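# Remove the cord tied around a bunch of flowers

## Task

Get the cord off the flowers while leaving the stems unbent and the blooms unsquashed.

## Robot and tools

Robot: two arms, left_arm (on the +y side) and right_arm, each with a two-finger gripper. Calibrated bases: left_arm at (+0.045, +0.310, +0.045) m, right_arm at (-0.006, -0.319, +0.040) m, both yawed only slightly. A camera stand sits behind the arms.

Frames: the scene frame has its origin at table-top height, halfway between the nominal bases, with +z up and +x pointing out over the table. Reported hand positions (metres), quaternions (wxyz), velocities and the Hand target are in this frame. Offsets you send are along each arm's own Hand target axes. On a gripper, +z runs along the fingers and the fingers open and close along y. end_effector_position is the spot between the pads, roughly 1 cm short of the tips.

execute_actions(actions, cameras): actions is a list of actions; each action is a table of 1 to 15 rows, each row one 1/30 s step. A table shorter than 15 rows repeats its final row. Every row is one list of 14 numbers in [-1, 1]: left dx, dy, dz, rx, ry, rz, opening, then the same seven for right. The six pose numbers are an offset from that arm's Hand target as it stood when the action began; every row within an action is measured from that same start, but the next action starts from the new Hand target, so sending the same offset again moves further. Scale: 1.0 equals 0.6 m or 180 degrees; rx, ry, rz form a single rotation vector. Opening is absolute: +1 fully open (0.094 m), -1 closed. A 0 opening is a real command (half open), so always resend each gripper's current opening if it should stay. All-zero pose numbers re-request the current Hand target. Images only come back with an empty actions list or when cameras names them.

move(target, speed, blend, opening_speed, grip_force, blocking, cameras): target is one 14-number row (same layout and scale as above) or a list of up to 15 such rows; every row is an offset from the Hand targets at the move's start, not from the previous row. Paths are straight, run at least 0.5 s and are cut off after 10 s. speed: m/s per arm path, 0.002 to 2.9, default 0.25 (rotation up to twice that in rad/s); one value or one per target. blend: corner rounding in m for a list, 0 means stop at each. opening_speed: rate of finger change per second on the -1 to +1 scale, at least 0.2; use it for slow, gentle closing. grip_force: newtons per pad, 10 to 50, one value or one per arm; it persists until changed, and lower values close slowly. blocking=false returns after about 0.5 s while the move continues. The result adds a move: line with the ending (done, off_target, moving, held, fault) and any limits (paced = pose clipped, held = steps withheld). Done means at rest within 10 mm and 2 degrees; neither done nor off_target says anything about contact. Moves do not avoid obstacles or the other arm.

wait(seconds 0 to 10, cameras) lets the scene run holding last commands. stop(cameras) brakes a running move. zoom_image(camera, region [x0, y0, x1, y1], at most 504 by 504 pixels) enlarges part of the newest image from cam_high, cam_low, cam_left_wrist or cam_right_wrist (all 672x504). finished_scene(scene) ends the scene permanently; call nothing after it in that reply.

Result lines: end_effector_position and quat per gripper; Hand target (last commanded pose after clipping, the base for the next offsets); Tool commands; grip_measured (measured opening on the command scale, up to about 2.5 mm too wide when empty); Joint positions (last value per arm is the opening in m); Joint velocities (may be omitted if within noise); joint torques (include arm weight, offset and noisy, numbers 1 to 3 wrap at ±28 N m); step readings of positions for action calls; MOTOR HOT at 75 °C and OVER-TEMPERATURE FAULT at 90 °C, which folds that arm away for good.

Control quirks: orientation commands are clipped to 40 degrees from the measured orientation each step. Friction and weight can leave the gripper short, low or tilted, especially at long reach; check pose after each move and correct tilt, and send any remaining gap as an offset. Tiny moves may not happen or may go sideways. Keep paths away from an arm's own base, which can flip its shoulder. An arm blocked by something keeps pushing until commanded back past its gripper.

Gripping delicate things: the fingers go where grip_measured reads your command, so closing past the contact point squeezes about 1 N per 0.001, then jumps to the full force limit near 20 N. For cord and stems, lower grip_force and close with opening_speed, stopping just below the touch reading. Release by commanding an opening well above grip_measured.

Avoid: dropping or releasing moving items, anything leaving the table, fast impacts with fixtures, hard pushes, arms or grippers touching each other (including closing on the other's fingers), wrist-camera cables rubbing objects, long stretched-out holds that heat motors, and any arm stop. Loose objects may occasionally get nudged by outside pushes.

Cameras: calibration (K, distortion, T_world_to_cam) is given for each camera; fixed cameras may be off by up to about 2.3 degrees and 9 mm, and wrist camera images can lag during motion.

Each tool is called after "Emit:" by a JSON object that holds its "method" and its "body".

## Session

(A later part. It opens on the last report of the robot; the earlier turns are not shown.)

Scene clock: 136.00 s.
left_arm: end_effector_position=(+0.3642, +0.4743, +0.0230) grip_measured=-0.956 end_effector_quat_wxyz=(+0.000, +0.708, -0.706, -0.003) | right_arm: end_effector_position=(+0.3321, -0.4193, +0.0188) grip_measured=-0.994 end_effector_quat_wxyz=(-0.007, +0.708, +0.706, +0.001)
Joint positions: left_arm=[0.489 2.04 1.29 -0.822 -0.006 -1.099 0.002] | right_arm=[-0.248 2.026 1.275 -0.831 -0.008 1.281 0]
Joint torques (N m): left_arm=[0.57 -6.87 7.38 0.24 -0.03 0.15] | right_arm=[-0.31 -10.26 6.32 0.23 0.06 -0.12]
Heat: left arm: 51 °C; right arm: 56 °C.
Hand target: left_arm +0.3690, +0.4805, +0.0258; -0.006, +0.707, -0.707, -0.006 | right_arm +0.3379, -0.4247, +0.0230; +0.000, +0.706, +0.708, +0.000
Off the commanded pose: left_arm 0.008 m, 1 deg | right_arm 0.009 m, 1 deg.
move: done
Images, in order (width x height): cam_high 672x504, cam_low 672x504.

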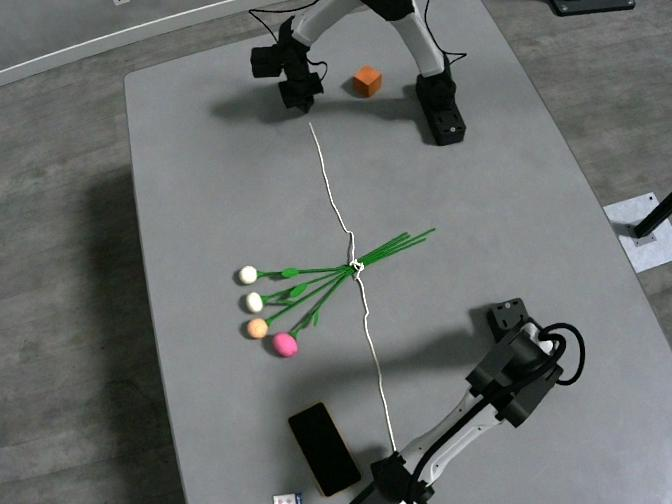

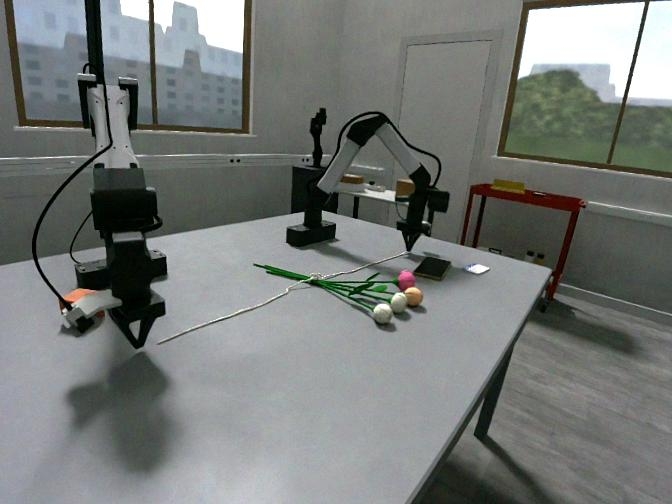

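Emit:
{"method": "move", "body": {"target": [-0.08,-0.02,0,0,0,0,-1,0.08,0,-0.06,0,0,0,0], "speed": 0.06, "cameras": ["all"]}}

Emit:
{"method": "zoom_image", "body": {"camera": "cam_high", "region": [320, 220, 400, 300]}}

Emit:
{"method": "zoom_image", "body": {"camera": "cam_low", "region": [265, 250, 355, 310]}}

Scene clock: 146.23 s.
left_arm: end_effector_position=(+0.3766, +0.5217, +0.0238) grip_measured=-0.956 end_effector_quat_wxyz=(+0.001, +0.708, -0.706, -0.003) | right_arm: end_effector_position=(+0.3274, -0.3748, +0.0418) grip_measured=-0.002 end_effector_quat_wxyz=(-0.023, +0.703, +0.711, -0.011)
Joint positions: left_arm=[0.582 2.156 1.477 -0.895 -0.006 -1.006 0.002] | right_arm=[-0.126 1.969 1.291 -0.942 -0.008 1.388 0.047]
Joint torques (N m): left_arm=[0.34 -7.73 7.72 0.21 -0.01 0.15] | right_arm=[0.53 -13.83 6.39 0.13 0.04 0.13]
Heat: left arm: 51 °C; right arm: 55 °C.
Hand target: left_arm +0.3811, +0.5286, +0.0266; -0.006, +0.707, -0.707, -0.006 | right_arm +0.3378, -0.3766, +0.0589; +0.000, +0.706, +0.708, +0.000
Off the commanded pose: left_arm 0.009 m, 1 deg | right_arm 0.020 m, 3 deg.
move: off_target (right_arm)
camera_calibration:
cam_left_wrist: T_world_to_cam=[[0.999722, 0.022399, 0.00733344, -0.391495], [0.0172714, -0.907953, 0.418715, 0.493266], [0.0160372, -0.418472, -0.908088, 0.315969], [0, 0, 0, 1]] pos_world=[0.377799, 0.588856, 0.083261]
cam_right_wrist: T_world_to_cam=[[-0.99767, -0.0210139, 0.0649137, 0.31199], [0.00880632, 0.903775, 0.427916, 0.357581], [-0.0676596, 0.427491, -0.901484, 0.311599], [0, 0, 0, 1]] pos_world=[0.329197, -0.449822, 0.107635]

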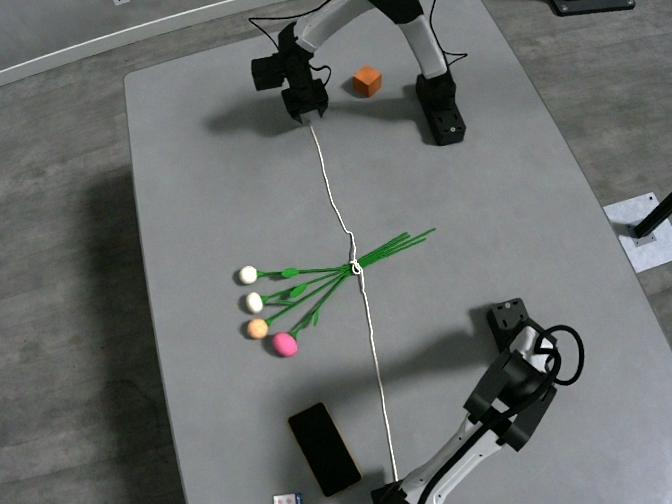

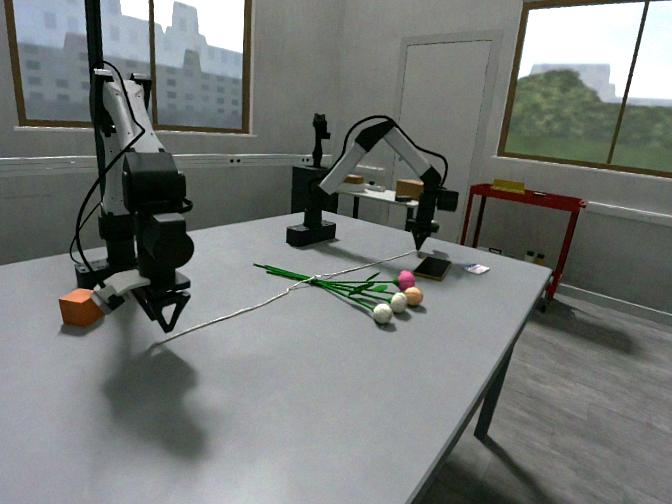

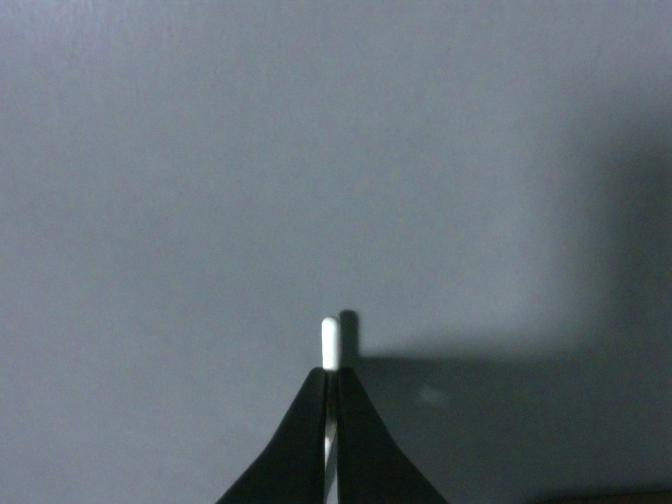

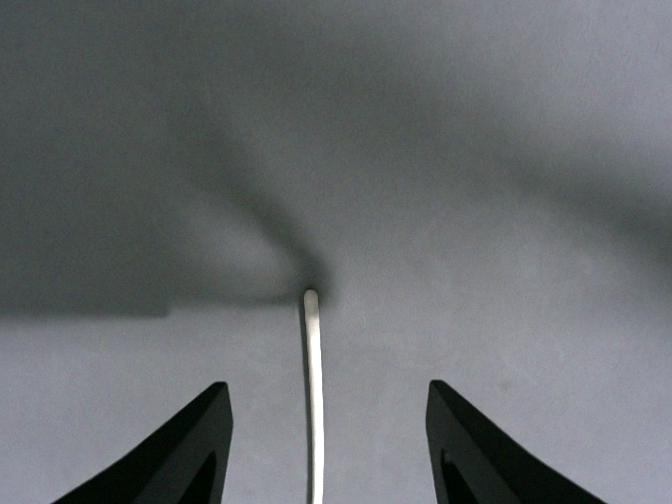

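Scaled by 6.300 from the camera's 672x504 image, which has a finer 960x720 frame.

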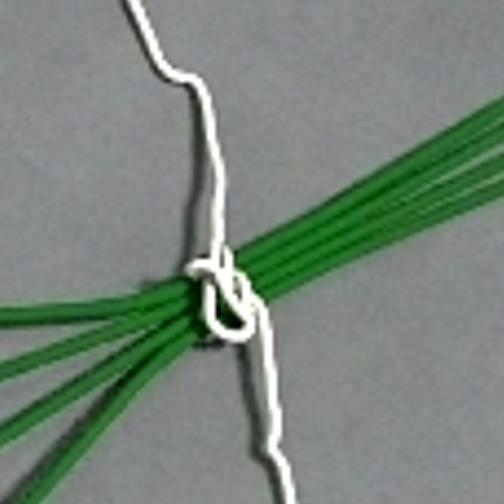

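Scaled by 5.600 from the camera's 672x504 image, which has a finer 960x720 frame.

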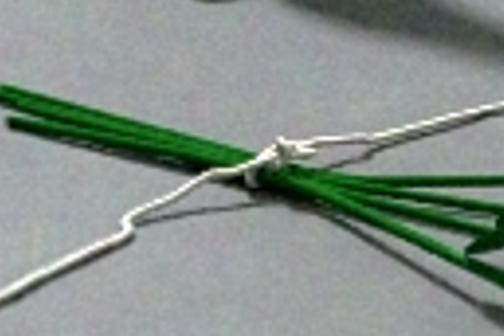

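Emit:
{"method": "move", "body": {"target": [-0.08,-0.02,0,0,0,0,-1,0,0,0,0,0,0,0], "speed": 0.06, "cameras": ["cam_high","cam_low","cam_right_wrist"]}}

Emit:
{"method": "zoom_image", "body": {"camera": "cam_high", "region": [320, 220, 400, 300]}}

Emit:
{"method": "zoom_image", "body": {"camera": "cam_low", "region": [265, 250, 355, 310]}}

Scene clock: 156.07 s.
left_arm: end_effector_position=(+0.3895, +0.5695, +0.0245) grip_measured=-0.956 end_effector_quat_wxyz=(+0.001, +0.708, -0.706, -0.003) | right_arm: end_effector_position=(+0.3273, -0.3748, +0.0418) grip_measured=-0.002 end_effector_quat_wxyz=(-0.023, +0.703, +0.711, -0.011)
Joint positions: left_arm=[0.659 2.292 1.71 -0.991 -0.006 -0.929 0.002] | right_arm=[-0.126 1.969 1.291 -0.943 -0.008 1.388 0.047]
Joint torques (N m): left_arm=[0.53 -8.72 8.08 0.19 -0.02 0.16] | right_arm=[0.46 -13.86 6.39 0.13 0.06 0.15]
Heat: left arm: 52 °C; right arm: 55 °C.
Hand target: left_arm +0.3931, +0.5765, +0.0274; -0.006, +0.707, -0.707, -0.006 | right_arm +0.3379, -0.3766, +0.0589; +0.000, +0.706, +0.708, +0.000
Off the commanded pose: left_arm 0.008 m, 1 deg | right_arm 0.020 m, 3 deg.
move: off_target (right_arm)
camera_calibration:
cam_right_wrist: T_world_to_cam=[[-0.997651, -0.0206535, 0.0653107, 0.312004], [0.00931031, 0.903727, 0.428008, 0.357383], [-0.0678629, 0.427611, -0.901412, 0.311706], [0, 0, 0, 1]] pos_world=[0.329097, -0.449822, 0.107635]
Images, in order (width x height): cam_high 672x504, cam_low 672x504, cam_right_wrist 672x504.

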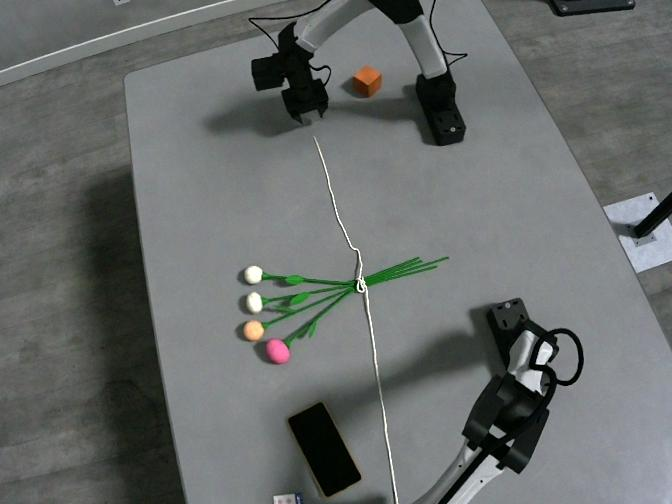

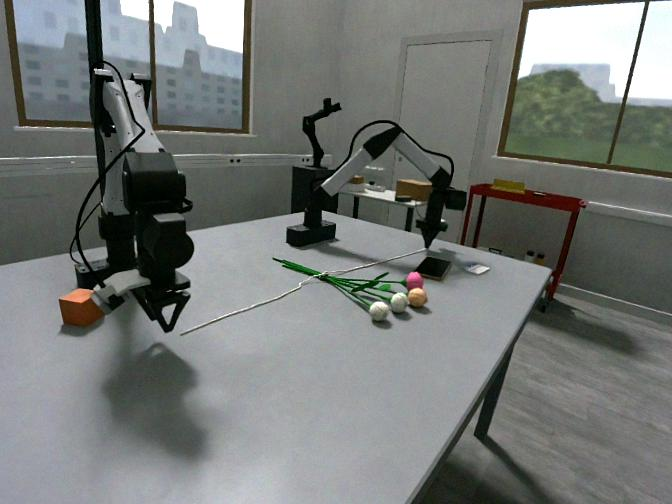

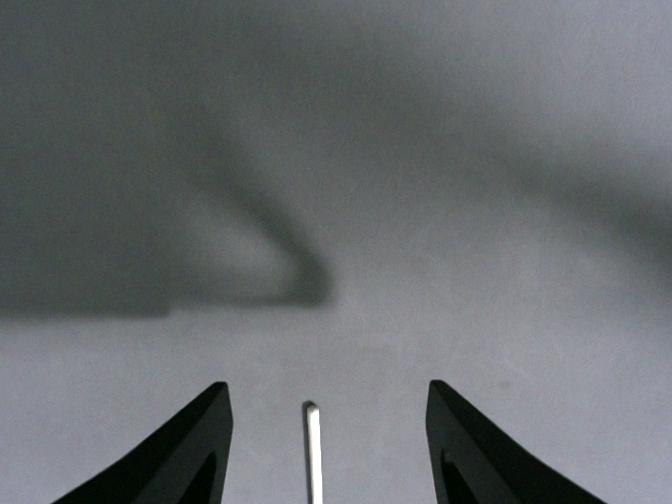

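Scaled by 6.300 from the camera's 672x504 image, which has a finer 960x720 frame.

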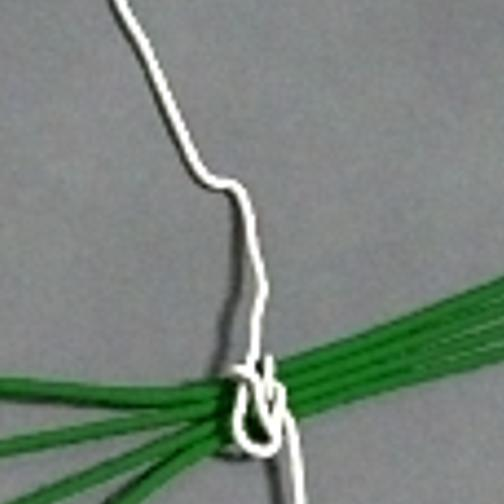

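Scaled by 5.600 from the camera's 672x504 image, which has a finer 960x720 frame.

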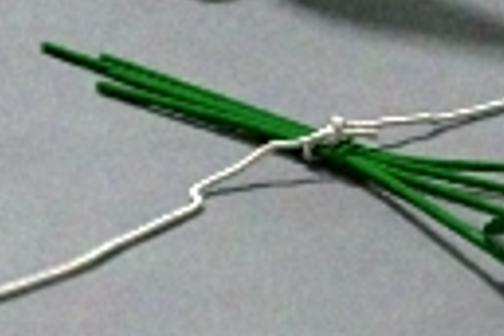

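Emit:
{"method": "move", "body": {"target": [0,0,0,0,0,0,-1,0.123,-0.008,0.045,0,0,0,0], "cameras": ["cam_right_wrist"]}}

Scene clock: 167.10 s.
left_arm: end_effector_position=(+0.3896, +0.5696, +0.0246) grip_measured=-0.956 end_effector_quat_wxyz=(+0.000, +0.708, -0.707, -0.003) | right_arm: end_effector_position=(+0.3293, -0.3011, +0.0275) grip_measured=-0.002 end_effector_quat_wxyz=(-0.011, +0.700, +0.714, -0.007)
Joint positions: left_arm=[0.659 2.292 1.711 -0.991 -0.006 -0.928 0.002] | right_arm=[0.094 1.965 1.223 -0.854 -0.007 1.601 0.047]
Joint torques (N m): left_arm=[0.54 -8.73 7.97 0.22 0.01 0.15] | right_arm=[-0.03 -12.05 3.82 0.43 0.04 0.14]
Heat: left arm: 52 °C; right arm: 55 °C.
Hand target: left_arm +0.3932, +0.5766, +0.0274; -0.006, +0.707, -0.707, -0.006 | right_arm +0.3328, -0.3028, +0.0318; +0.000, +0.706, +0.708, +0.000
Off the commanded pose: left_arm 0.008 m, 1 deg | right_arm 0.006 m, 2 deg.
move: done
camera_calibration:
cam_right_wrist: T_world_to_cam=[[-0.998655, -0.027448, 0.0439787, 0.315384], [-0.00655231, 0.90836, 0.418138, 0.303814], [-0.0514255, 0.417287, -0.907318, 0.259043], [0, 0, 0, 1]] pos_world=[0.330272, -0.375412, 0.0941285]
Images, in order (width x height): cam_right_wrist 672x504.

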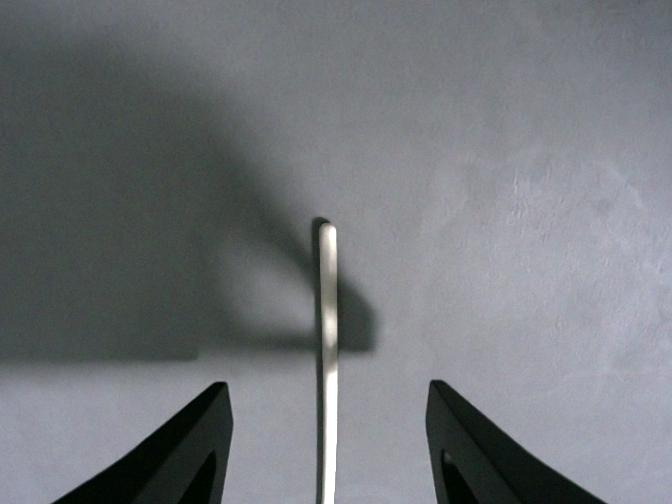

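Emit:
{"method": "move", "body": {"target": [[0,0,0,0,0,0,-1,0,0,0.027,0,0,0,0],[0,0,0,0,0,0,-1,0,0,0.027,0,0,0,-1],[0,0,0,0,0,0,-1,-0.117,0,0.012,0,0,0,-1]], "speed": 0.06, "opening_speed": 1, "cameras": ["cam_high","cam_low","cam_right_wrist"]}}

Emit:
{"method": "zoom_image", "body": {"camera": "cam_high", "region": [320, 230, 400, 310]}}

Emit:
{"method": "zoom_image", "body": {"camera": "cam_low", "region": [275, 240, 365, 300]}}

Scene clock: 178.97 s.
left_arm: end_effector_position=(+0.3896, +0.5696, +0.0246) grip_measured=-0.956 end_effector_quat_wxyz=(+0.000, +0.708, -0.707, -0.003) | right_arm: end_effector_position=(+0.3243, -0.3691, +0.0179) grip_measured=-0.994 end_effector_quat_wxyz=(-0.010, +0.709, +0.705, -0.004)
Joint positions: left_arm=[0.659 2.292 1.711 -0.991 -0.006 -0.928 0.002] | right_arm=[-0.11 1.974 1.192 -0.81 -0.006 1.421 0]
Joint torques (N m): left_arm=[0.53 -8.7 7.99 0.22 0 0.16] | right_arm=[-0.17 -10.3 6.48 0.18 0.04 -0.13]
Heat: left arm: 52 °C; right arm: 55 °C.
Hand target: left_arm +0.3932, +0.5766, +0.0274; -0.006, +0.707, -0.707, -0.006 | right_arm +0.3330, -0.3730, +0.0247; +0.000, +0.706, +0.708, +0.000
Off the commanded pose: left_arm 0.008 m, 1 deg | right_arm 0.012 m, 1 deg.
move: off_target (right_arm)
camera_calibration:
cam_right_wrist: T_world_to_cam=[[-0.999284, -0.00392255, 0.0376372, 0.317884], [0.0122939, 0.907006, 0.420937, 0.362877], [-0.0357883, 0.421099, -0.906309, 0.274774], [0, 0, 0, 1]] pos_world=[0.323029, -0.443592, 0.0843175]
Images, in order (width x height): cam_high 672x504, cam_low 672x504, cam_right_wrist 672x504.

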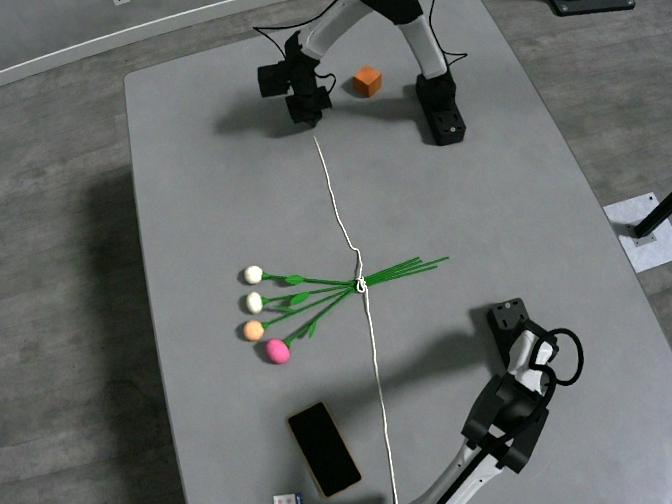

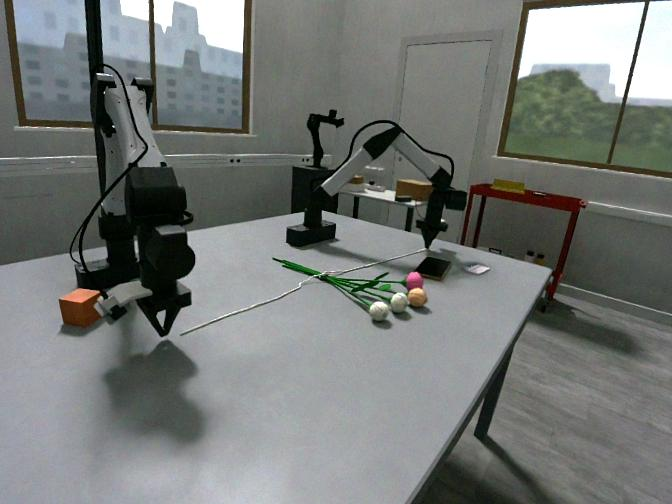

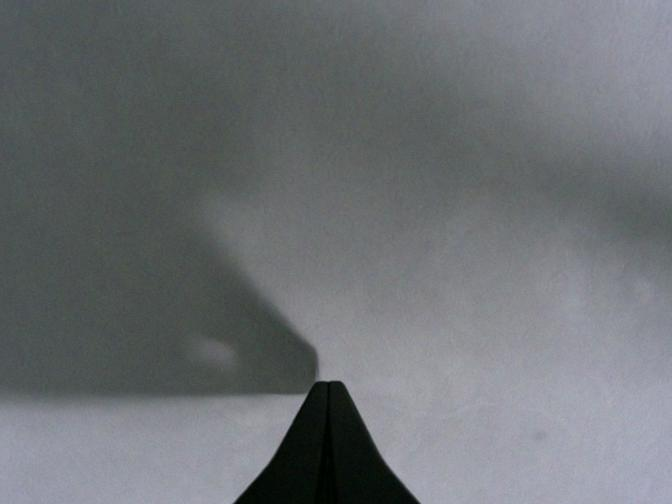

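Scaled by 6.300 from the camera's 672x504 image, which has a finer 960x720 frame.

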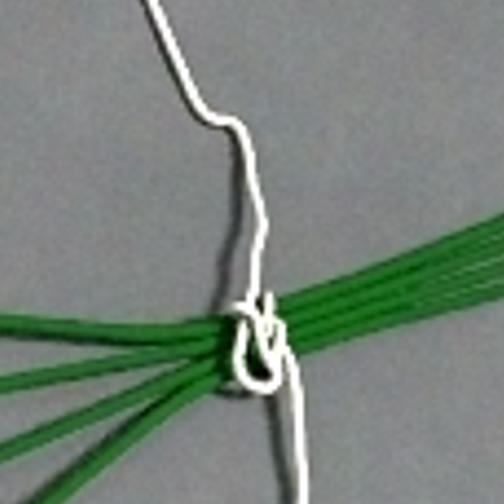

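Scaled by 5.600 from the camera's 672x504 image, which has a finer 960x720 frame.

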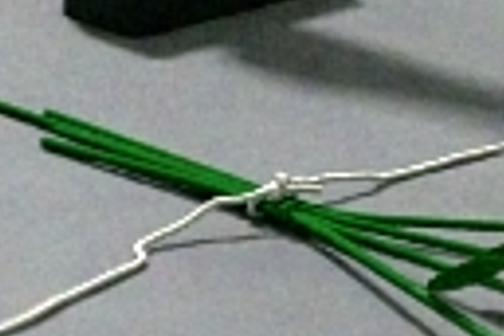

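Emit:
{"method": "move", "body": {"target": [[0,0,0,0,0,0,-1,0,0,-0.03,0,0,0,-0.3],[0,0,0,0,0,0,-1,0.117,0,-0.03,0,0,0,-0.3],[0,0,0,0,0,0,-1,0.117,0,0.026,0,0,0,-0.3]], "speed": 0.1, "cameras": ["cam_right_wrist","cam_low"]}}

Scene clock: 190.17 s.
left_arm: end_effector_position=(+0.3896, +0.5696, +0.0246) grip_measured=-0.956 end_effector_quat_wxyz=(+0.000, +0.708, -0.707, -0.003) | right_arm: end_effector_position=(+0.3315, -0.3027, +0.0111) grip_measured=-0.303 end_effector_quat_wxyz=(-0.004, +0.702, +0.712, +0.000)
Joint positions: left_arm=[0.659 2.292 1.711 -0.991 -0.006 -0.928 0.002] | right_arm=[0.089 1.988 1.181 -0.771 -0.006 1.602 0.033]
Joint torques (N m): left_arm=[0.54 -8.73 7.97 0.22 0 0.17] | right_arm=[0.34 -9.88 3.84 0.48 0.03 0.16]
Heat: left arm: 53 °C; right arm: 55 °C.
Hand target: left_arm +0.3932, +0.5766, +0.0274; -0.006, +0.707, -0.707, -0.006 | right_arm +0.3328, -0.3028, +0.0090; +0.000, +0.706, +0.708, +0.000
Off the commanded pose: left_arm 0.008 m, 1 deg | right_arm 0.003 m, 1 deg.
move: done
camera_calibration:
cam_right_wrist: T_world_to_cam=[[-0.999464, -0.0217179, 0.02449, 0.320362], [-0.0094928, 0.908345, 0.418115, 0.313057], [-0.0313259, 0.417658, -0.908064, 0.238471], [0, 0, 0, 1]] pos_world=[0.330632, -0.377006, 0.0778078]
Images, in order (width x height): cam_low 672x504, cam_right_wrist 672x504.

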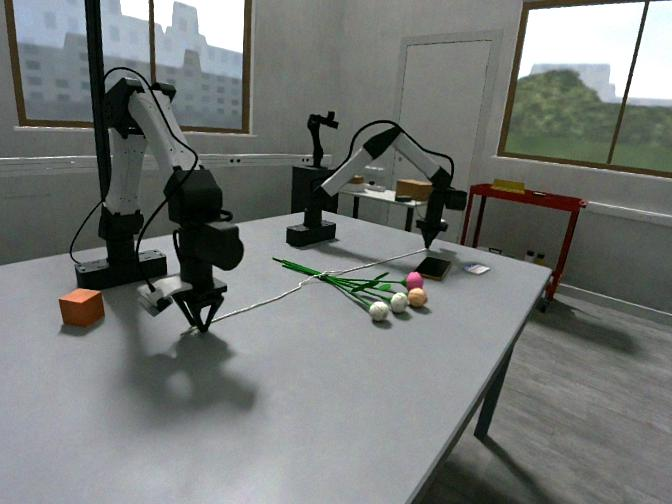

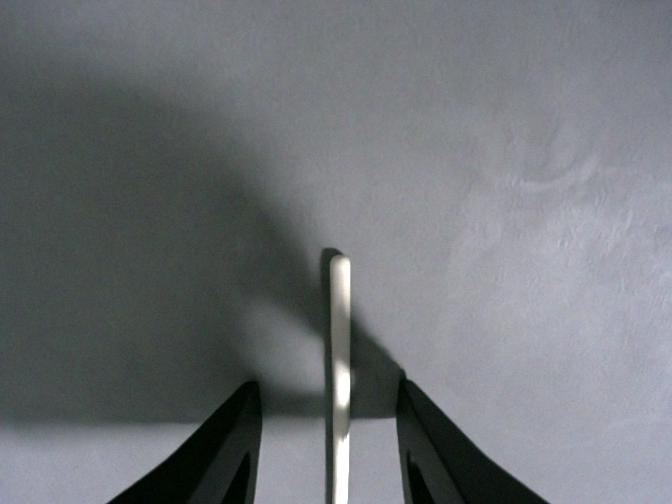

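Emit:
{"method": "move", "body": {"target": [[0,0,0,0,0,0,-1,0,0,0.006,0,0,0,-0.3],[0,0,0,0,0,0,-1,0,0,0.006,0,0,0,-1],[0,0,0,0,0,0,-1,-0.117,0,-0.025,0,0,0,-1]], "speed": 0.06, "opening_speed": 1, "cameras": ["cam_high","cam_low","cam_right_wrist"]}}

Emit:
{"method": "zoom_image", "body": {"camera": "cam_high", "region": [320, 210, 400, 290]}}

Emit:
{"method": "zoom_image", "body": {"camera": "cam_low", "region": [275, 240, 365, 300]}}

Scene clock: 199.47 s.
left_arm: end_effector_position=(+0.3896, +0.5696, +0.0246) grip_measured=-0.956 end_effector_quat_wxyz=(+0.000, +0.708, -0.707, -0.003) | right_arm: end_effector_position=(+0.3240, -0.3690, +0.0137) grip_measured=-0.955 end_effector_quat_wxyz=(-0.014, +0.709, +0.705, -0.007)
Joint positions: left_arm=[0.659 2.292 1.711 -0.991 -0.006 -0.928 0.002] | right_arm=[-0.109 1.989 1.195 -0.807 -0.006 1.421 0.002]
Joint torques (N m): left_arm=[0.58 -8.72 7.98 0.22 0 0.17] | right_arm=[-0.17 -11.84 6.15 0.16 0.03 -0.11]
Heat: left arm: 53 °C; right arm: 55 °C.
Hand target: left_arm +0.3932, +0.5766, +0.0274; -0.006, +0.707, -0.707, -0.006 | right_arm +0.3330, -0.3729, +0.0241; +0.000, +0.706, +0.708, +0.000
Off the commanded pose: left_arm 0.008 m, 1 deg | right_arm 0.014 m, 2 deg.
move: off_target (right_arm)
camera_calibration:
cam_right_wrist: T_world_to_cam=[[-0.998877, -0.00435207, 0.0471694, 0.317272], [0.0159706, 0.906529, 0.421841, 0.363167], [-0.0445963, 0.42212, -0.905442, 0.27422], [0, 0, 0, 1]] pos_world=[0.323345, -0.443594, 0.0801261]
Images, in order (width x height): cam_high 672x504, cam_low 672x504, cam_right_wrist 672x504.

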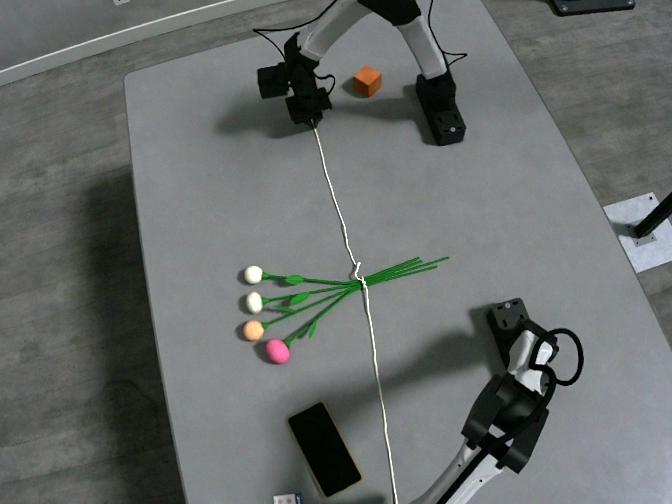

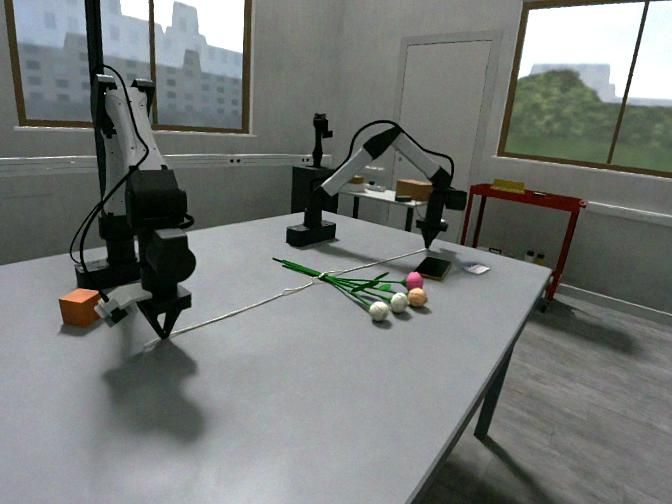

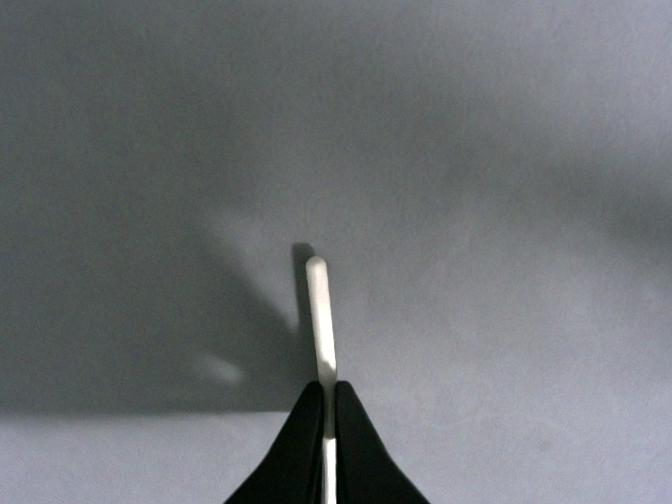

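Scaled by 6.300 from the camera's 672x504 image, which has a finer 960x720 frame.

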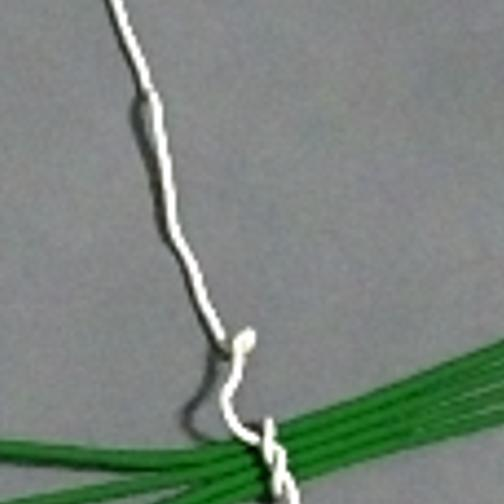

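Scaled by 5.600 from the camera's 672x504 image, which has a finer 960x720 frame.

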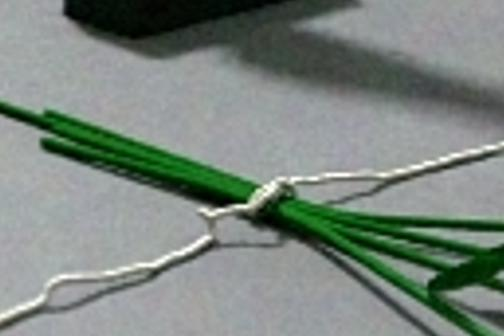

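Emit:
{"method": "move", "body": {"target": [[0,0,0,0,0,0,-0.5,0,0,0,0,0,0,-1],[0,0,-0.07,0,0,0,-0.5,-0.117,0,0,0,0,0,-1]], "speed": 0.06, "cameras": ["cam_high","cam_low","cam_right_wrist"]}}

Emit:
{"method": "zoom_image", "body": {"camera": "cam_high", "region": [310, 190, 410, 290]}}

Emit:
{"method": "zoom_image", "body": {"camera": "cam_low", "region": [265, 240, 355, 300]}}

Scene clock: 213.20 s.
left_arm: end_effector_position=(+0.3861, +0.5670, +0.0469) grip_measured=-0.502 end_effector_quat_wxyz=(+0.022, +0.707, -0.707, -0.006) | right_arm: end_effector_position=(+0.3271, -0.4381, +0.0198) grip_measured=-0.955 end_effector_quat_wxyz=(-0.007, +0.709, +0.705, +0.000)
Joint positions: left_arm=[0.659 2.292 1.802 -1.127 -0.006 -0.928 0.023] | right_arm=[-0.302 2.029 1.283 -0.838 -0.006 1.229 0.002]
Joint torques (N m): left_arm=[0.4 -12.36 7.99 0.08 0 0.15] | right_arm=[-0.14 -10.3 6.38 0.23 0.04 -0.13]
Heat: left arm: 53 °C; right arm: 56 °C.
Hand target: left_arm +0.3932, +0.5758, +0.0694; -0.006, +0.707, -0.707, -0.006 | right_arm +0.3332, -0.4433, +0.0242; +0.000, +0.706, +0.708, +0.000
Off the commanded pose: left_arm 0.025 m, 3 deg | right_arm 0.009 m, 1 deg.
move: off_target (left_arm)
camera_calibration:
cam_right_wrist: T_world_to_cam=[[-0.999594, -0.0043645, 0.0281654, 0.320416], [0.00791893, 0.906768, 0.421556, 0.425977], [-0.0273794, 0.421608, -0.906365, 0.303194], [0, 0, 0, 1]] pos_world=[0.325214, -0.512693, 0.0862065]
Images, in order (width x height): cam_high 672x504, cam_low 672x504, cam_right_wrist 672x504.

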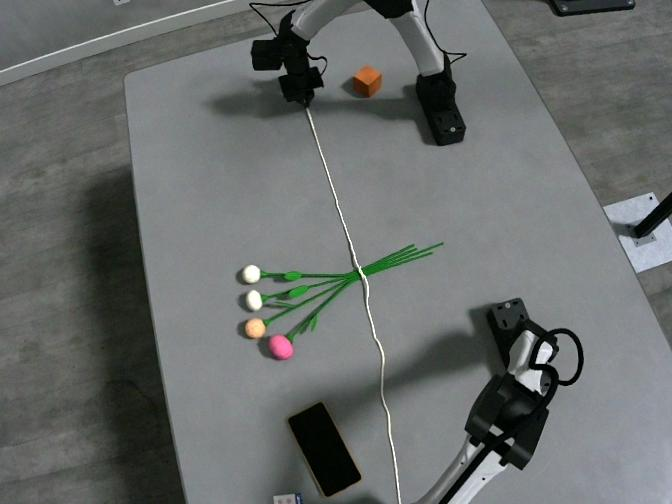

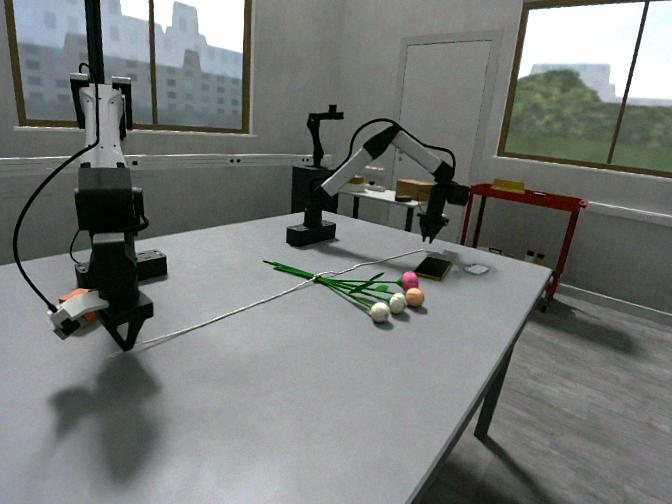

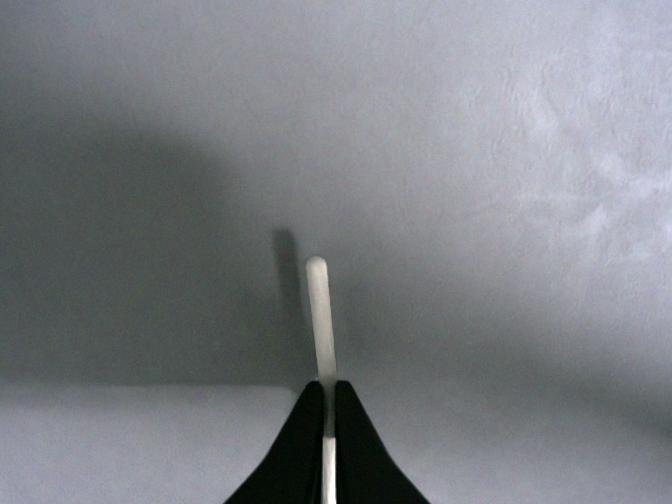

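Scaled by 5.040 from the camera's 672x504 image, which has a finer 960x720 frame.

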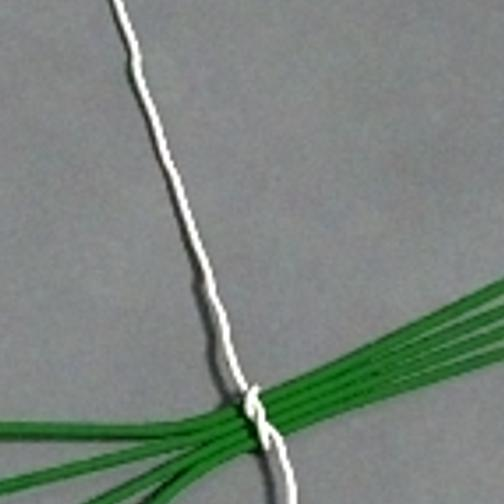

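Scaled by 5.600 from the camera's 672x504 image, which has a finer 960x720 frame.

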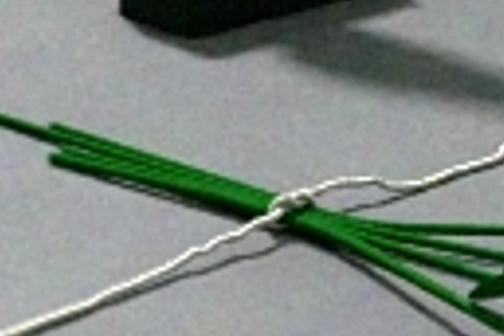

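Emit:
{"method": "move", "body": {"target": [[0.1,0,-0.1,0,0,0.1,-0.5,0,0,0,0,0,0,-1],[0.855,0.137,-0.06,0,0,0.98,-0.3,0,0,0,0,0,0,-1]], "speed": 0.5, "blend": [0.03,0], "cameras": ["cam_high","cam_low","cam_left_wrist"]}}

Scene clock: 259.43 s.
left_arm: end_effector_position=(+0.3050, +0.0664, +0.0921) grip_measured=-0.302 end_effector_quat_wxyz=(-0.013, +0.681, +0.732, +0.004) | right_arm: end_effector_position=(+0.3271, -0.4381, +0.0198) grip_measured=-0.955 end_effector_quat_wxyz=(-0.007, +0.708, +0.706, +0.000)
Joint positions: left_arm=[-0.741 1.952 1.456 -1.1 -0.007 0.743 0.033] | right_arm=[-0.302 2.029 1.283 -0.838 -0.006 1.228 0.002]
Joint torques (N m): left_arm=[0.16 -6.71 8.12 0.16 0.11 0.19] | right_arm=[-0.28 -10.37 6.38 0.23 0.02 -0.13]
Heat: left arm: 62 °C; right arm: 56 °C.
Hand target: left_arm +0.3108, +0.0623, +0.0963; -0.006, +0.685, +0.729, +0.006 | right_arm +0.3332, -0.4433, +0.0242; +0.000, +0.706, +0.708, +0.000
Off the commanded pose: left_arm 0.008 m, 1 deg | right_arm 0.009 m, 1 deg.
move: done
camera_calibration:
cam_left_wrist: T_world_to_cam=[[-0.995434, -0.0925046, 0.0235405, 0.304467], [-0.0725488, 0.893478, 0.443208, -0.0420239], [-0.0620318, 0.439477, -0.896109, 0.15434], [0, 0, 0, 1]] pos_world=[0.309602, -0.00211694, 0.149764]
Images, in order (width x height): cam_high 672x504, cam_low 672x504, cam_left_wrist 672x504.

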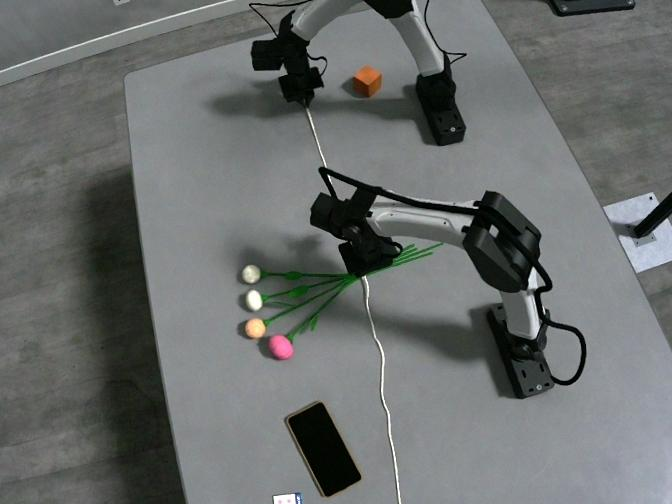

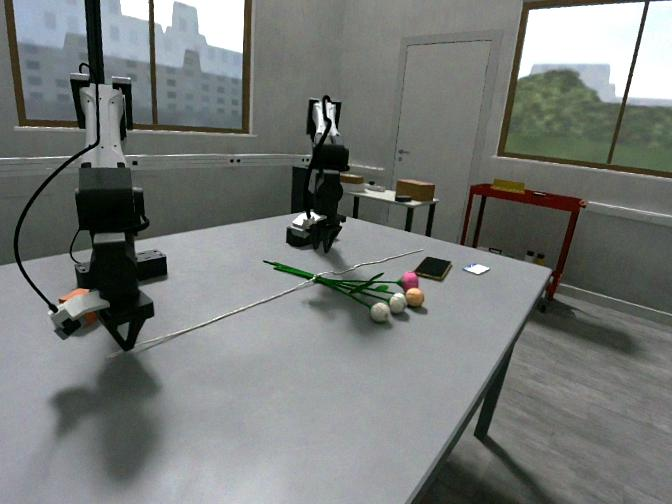

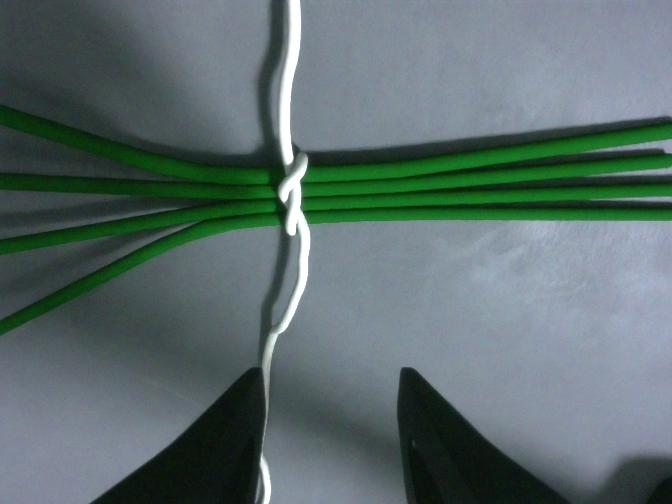

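Emit:
{"method": "move", "body": {"target": [[-0.085,0.02,0,0,0,0,-0.3,0,0,0,0,0,0,-1],[-0.085,0.02,0.128,0,0,0,-0.3,0,0,0,0,0,0,-1]], "speed": 0.15, "cameras": ["cam_high","cam_low","cam_left_wrist"]}}

Scene clock: 272.90 s.
left_arm: end_effector_position=(+0.3232, +0.0148, +0.0199) grip_measured=-0.302 end_effector_quat_wxyz=(-0.011, +0.686, +0.727, +0.004) | right_arm: end_effector_position=(+0.3271, -0.4381, +0.0198) grip_measured=-0.955 end_effector_quat_wxyz=(-0.007, +0.708, +0.706, +0.000)
Joint positions: left_arm=[-0.803 2.221 1.569 -0.942 -0.007 0.695 0.033] | right_arm=[-0.302 2.029 1.283 -0.838 -0.006 1.228 0.002]
Joint torques (N m): left_arm=[0.17 -8.72 5.15 0.4 0.11 0.06] | right_arm=[-0.29 -10.33 6.43 0.23 0.03 -0.14]
Heat: left arm: 61 °C; right arm: 56 °C.
Hand target: left_arm +0.3259, +0.0135, +0.0186; -0.006, +0.685, +0.729, +0.006 | right_arm +0.3332, -0.4433, +0.0242; +0.000, +0.706, +0.708, +0.000
Off the commanded pose: left_arm 0.003 m, 1 deg | right_arm 0.009 m, 1 deg.
move: done
camera_calibration:
cam_left_wrist: T_world_to_cam=[[-0.996696, -0.0784173, 0.0211576, 0.319723], [-0.0610078, 0.894767, 0.442346, 0.0336271], [-0.0536187, 0.439594, -0.896595, 0.110749], [0, 0, 0, 1]] pos_world=[0.326657, -0.0537013, 0.077658]
Images, in order (width x height): cam_high 672x504, cam_low 672x504, cam_left_wrist 672x504.

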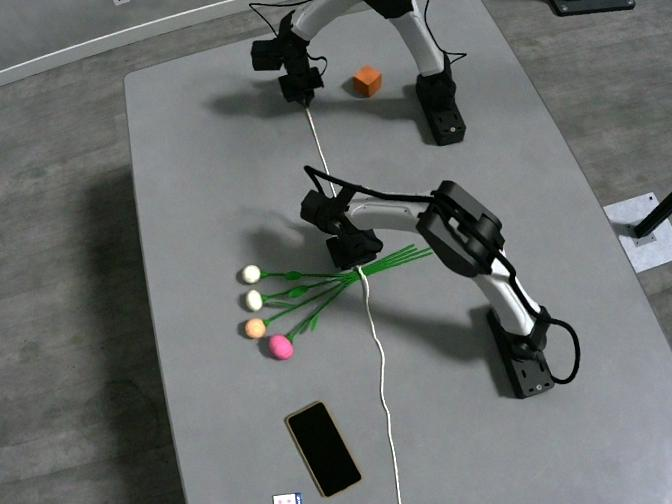

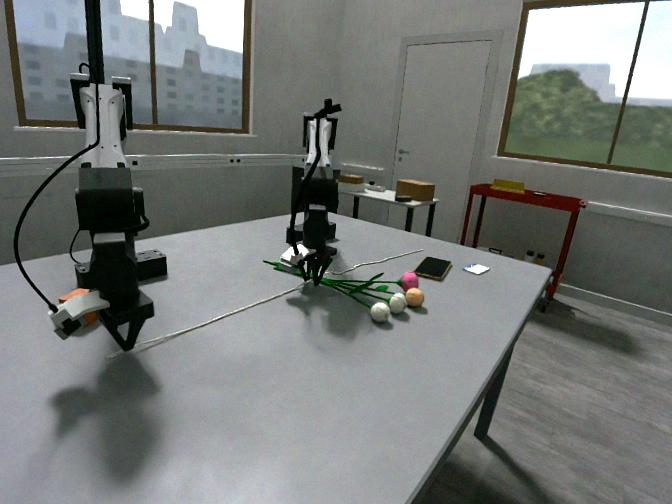

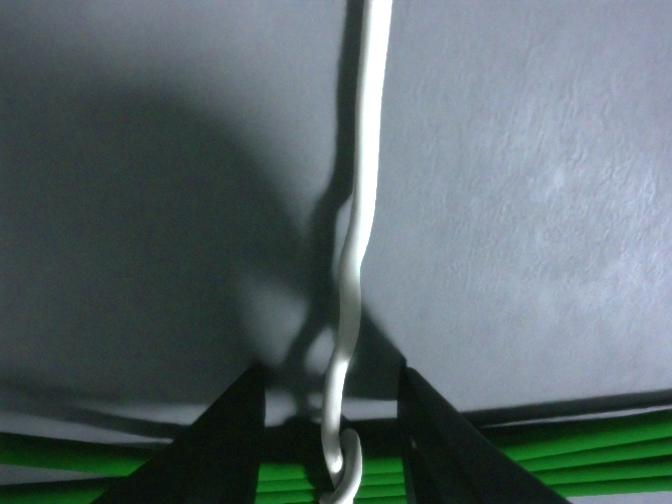

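Emit:
{"method": "move", "body": {"target": [[0,0,0.01,0,0,0,-0.3,0,0,0,0,0,0,-1],[0,0,0.01,0,0,0,-0.3,-0.167,0.02,0,0,0,0,-1]], "speed": 0.08, "cameras": ["cam_high","cam_low","cam_left_wrist"]}}

Scene clock: 285.43 s.
left_arm: end_effector_position=(+0.3319, -0.0076, +0.0201) grip_measured=-0.302 end_effector_quat_wxyz=(+0.033, +0.687, +0.726, -0.016) | right_arm: end_effector_position=(+0.3340, -0.5089, +0.0184) grip_measured=-0.955 end_effector_quat_wxyz=(-0.051, +0.701, +0.711, +0.020)
Joint positions: left_arm=[-0.81 2.221 1.568 -0.85 0.028 0.689 0.033] | right_arm=[-0.494 2.22 1.58 -1.02 -0.064 1.016 0.002]
Joint torques (N m): left_arm=[0.81 -8.2 4.68 -0.17 -0.21 0.14] | right_arm=[-2.32 -12.48 7.47 0.74 0.64 -0.12]
Heat: left arm: 62 °C; right arm: 56 °C.
Hand target: left_arm +0.3260, +0.0137, +0.0126; -0.006, +0.685, +0.729, +0.007 | right_arm +0.3454, -0.5434, +0.0243; +0.000, +0.706, +0.708, +0.000
Off the commanded pose: left_arm 0.023 m, 5 deg | right_arm 0.037 m, 6 deg.
move: off_target (left_arm, right_arm)
camera_calibration:
cam_left_wrist: T_world_to_cam=[[-0.997059, -0.0762505, -0.00774892, 0.327321], [-0.0739786, 0.931035, 0.357352, 0.060443], [-0.0200337, 0.356874, -0.933938, 0.110195], [0, 0, 0, 1]] pos_world=[0.333038, -0.070642, 0.0838526]
Images, in order (width x height): cam_high 672x504, cam_low 672x504, cam_left_wrist 672x504.

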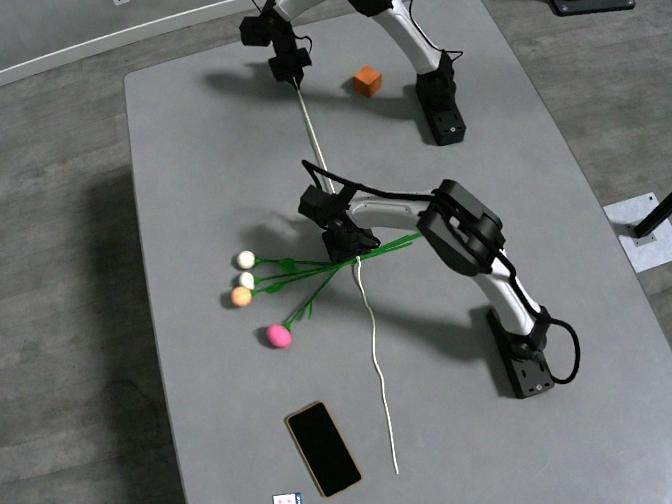

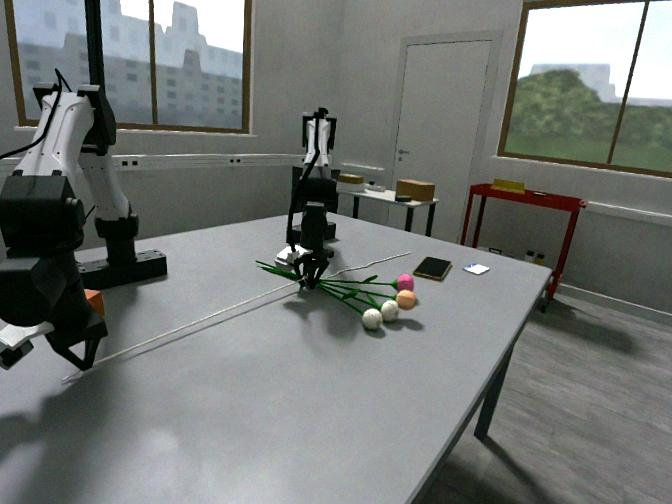

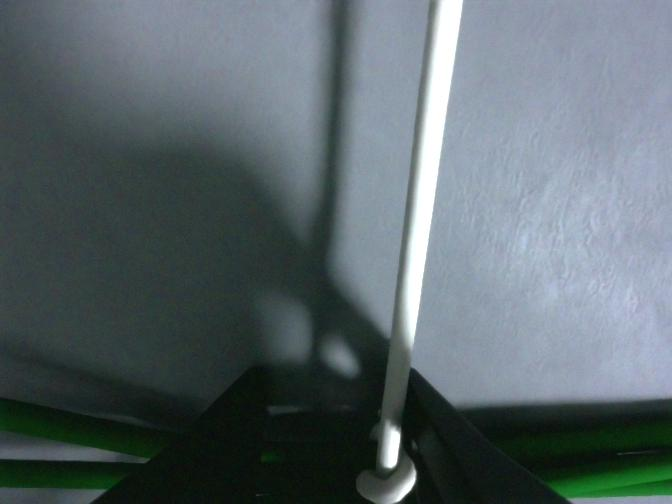

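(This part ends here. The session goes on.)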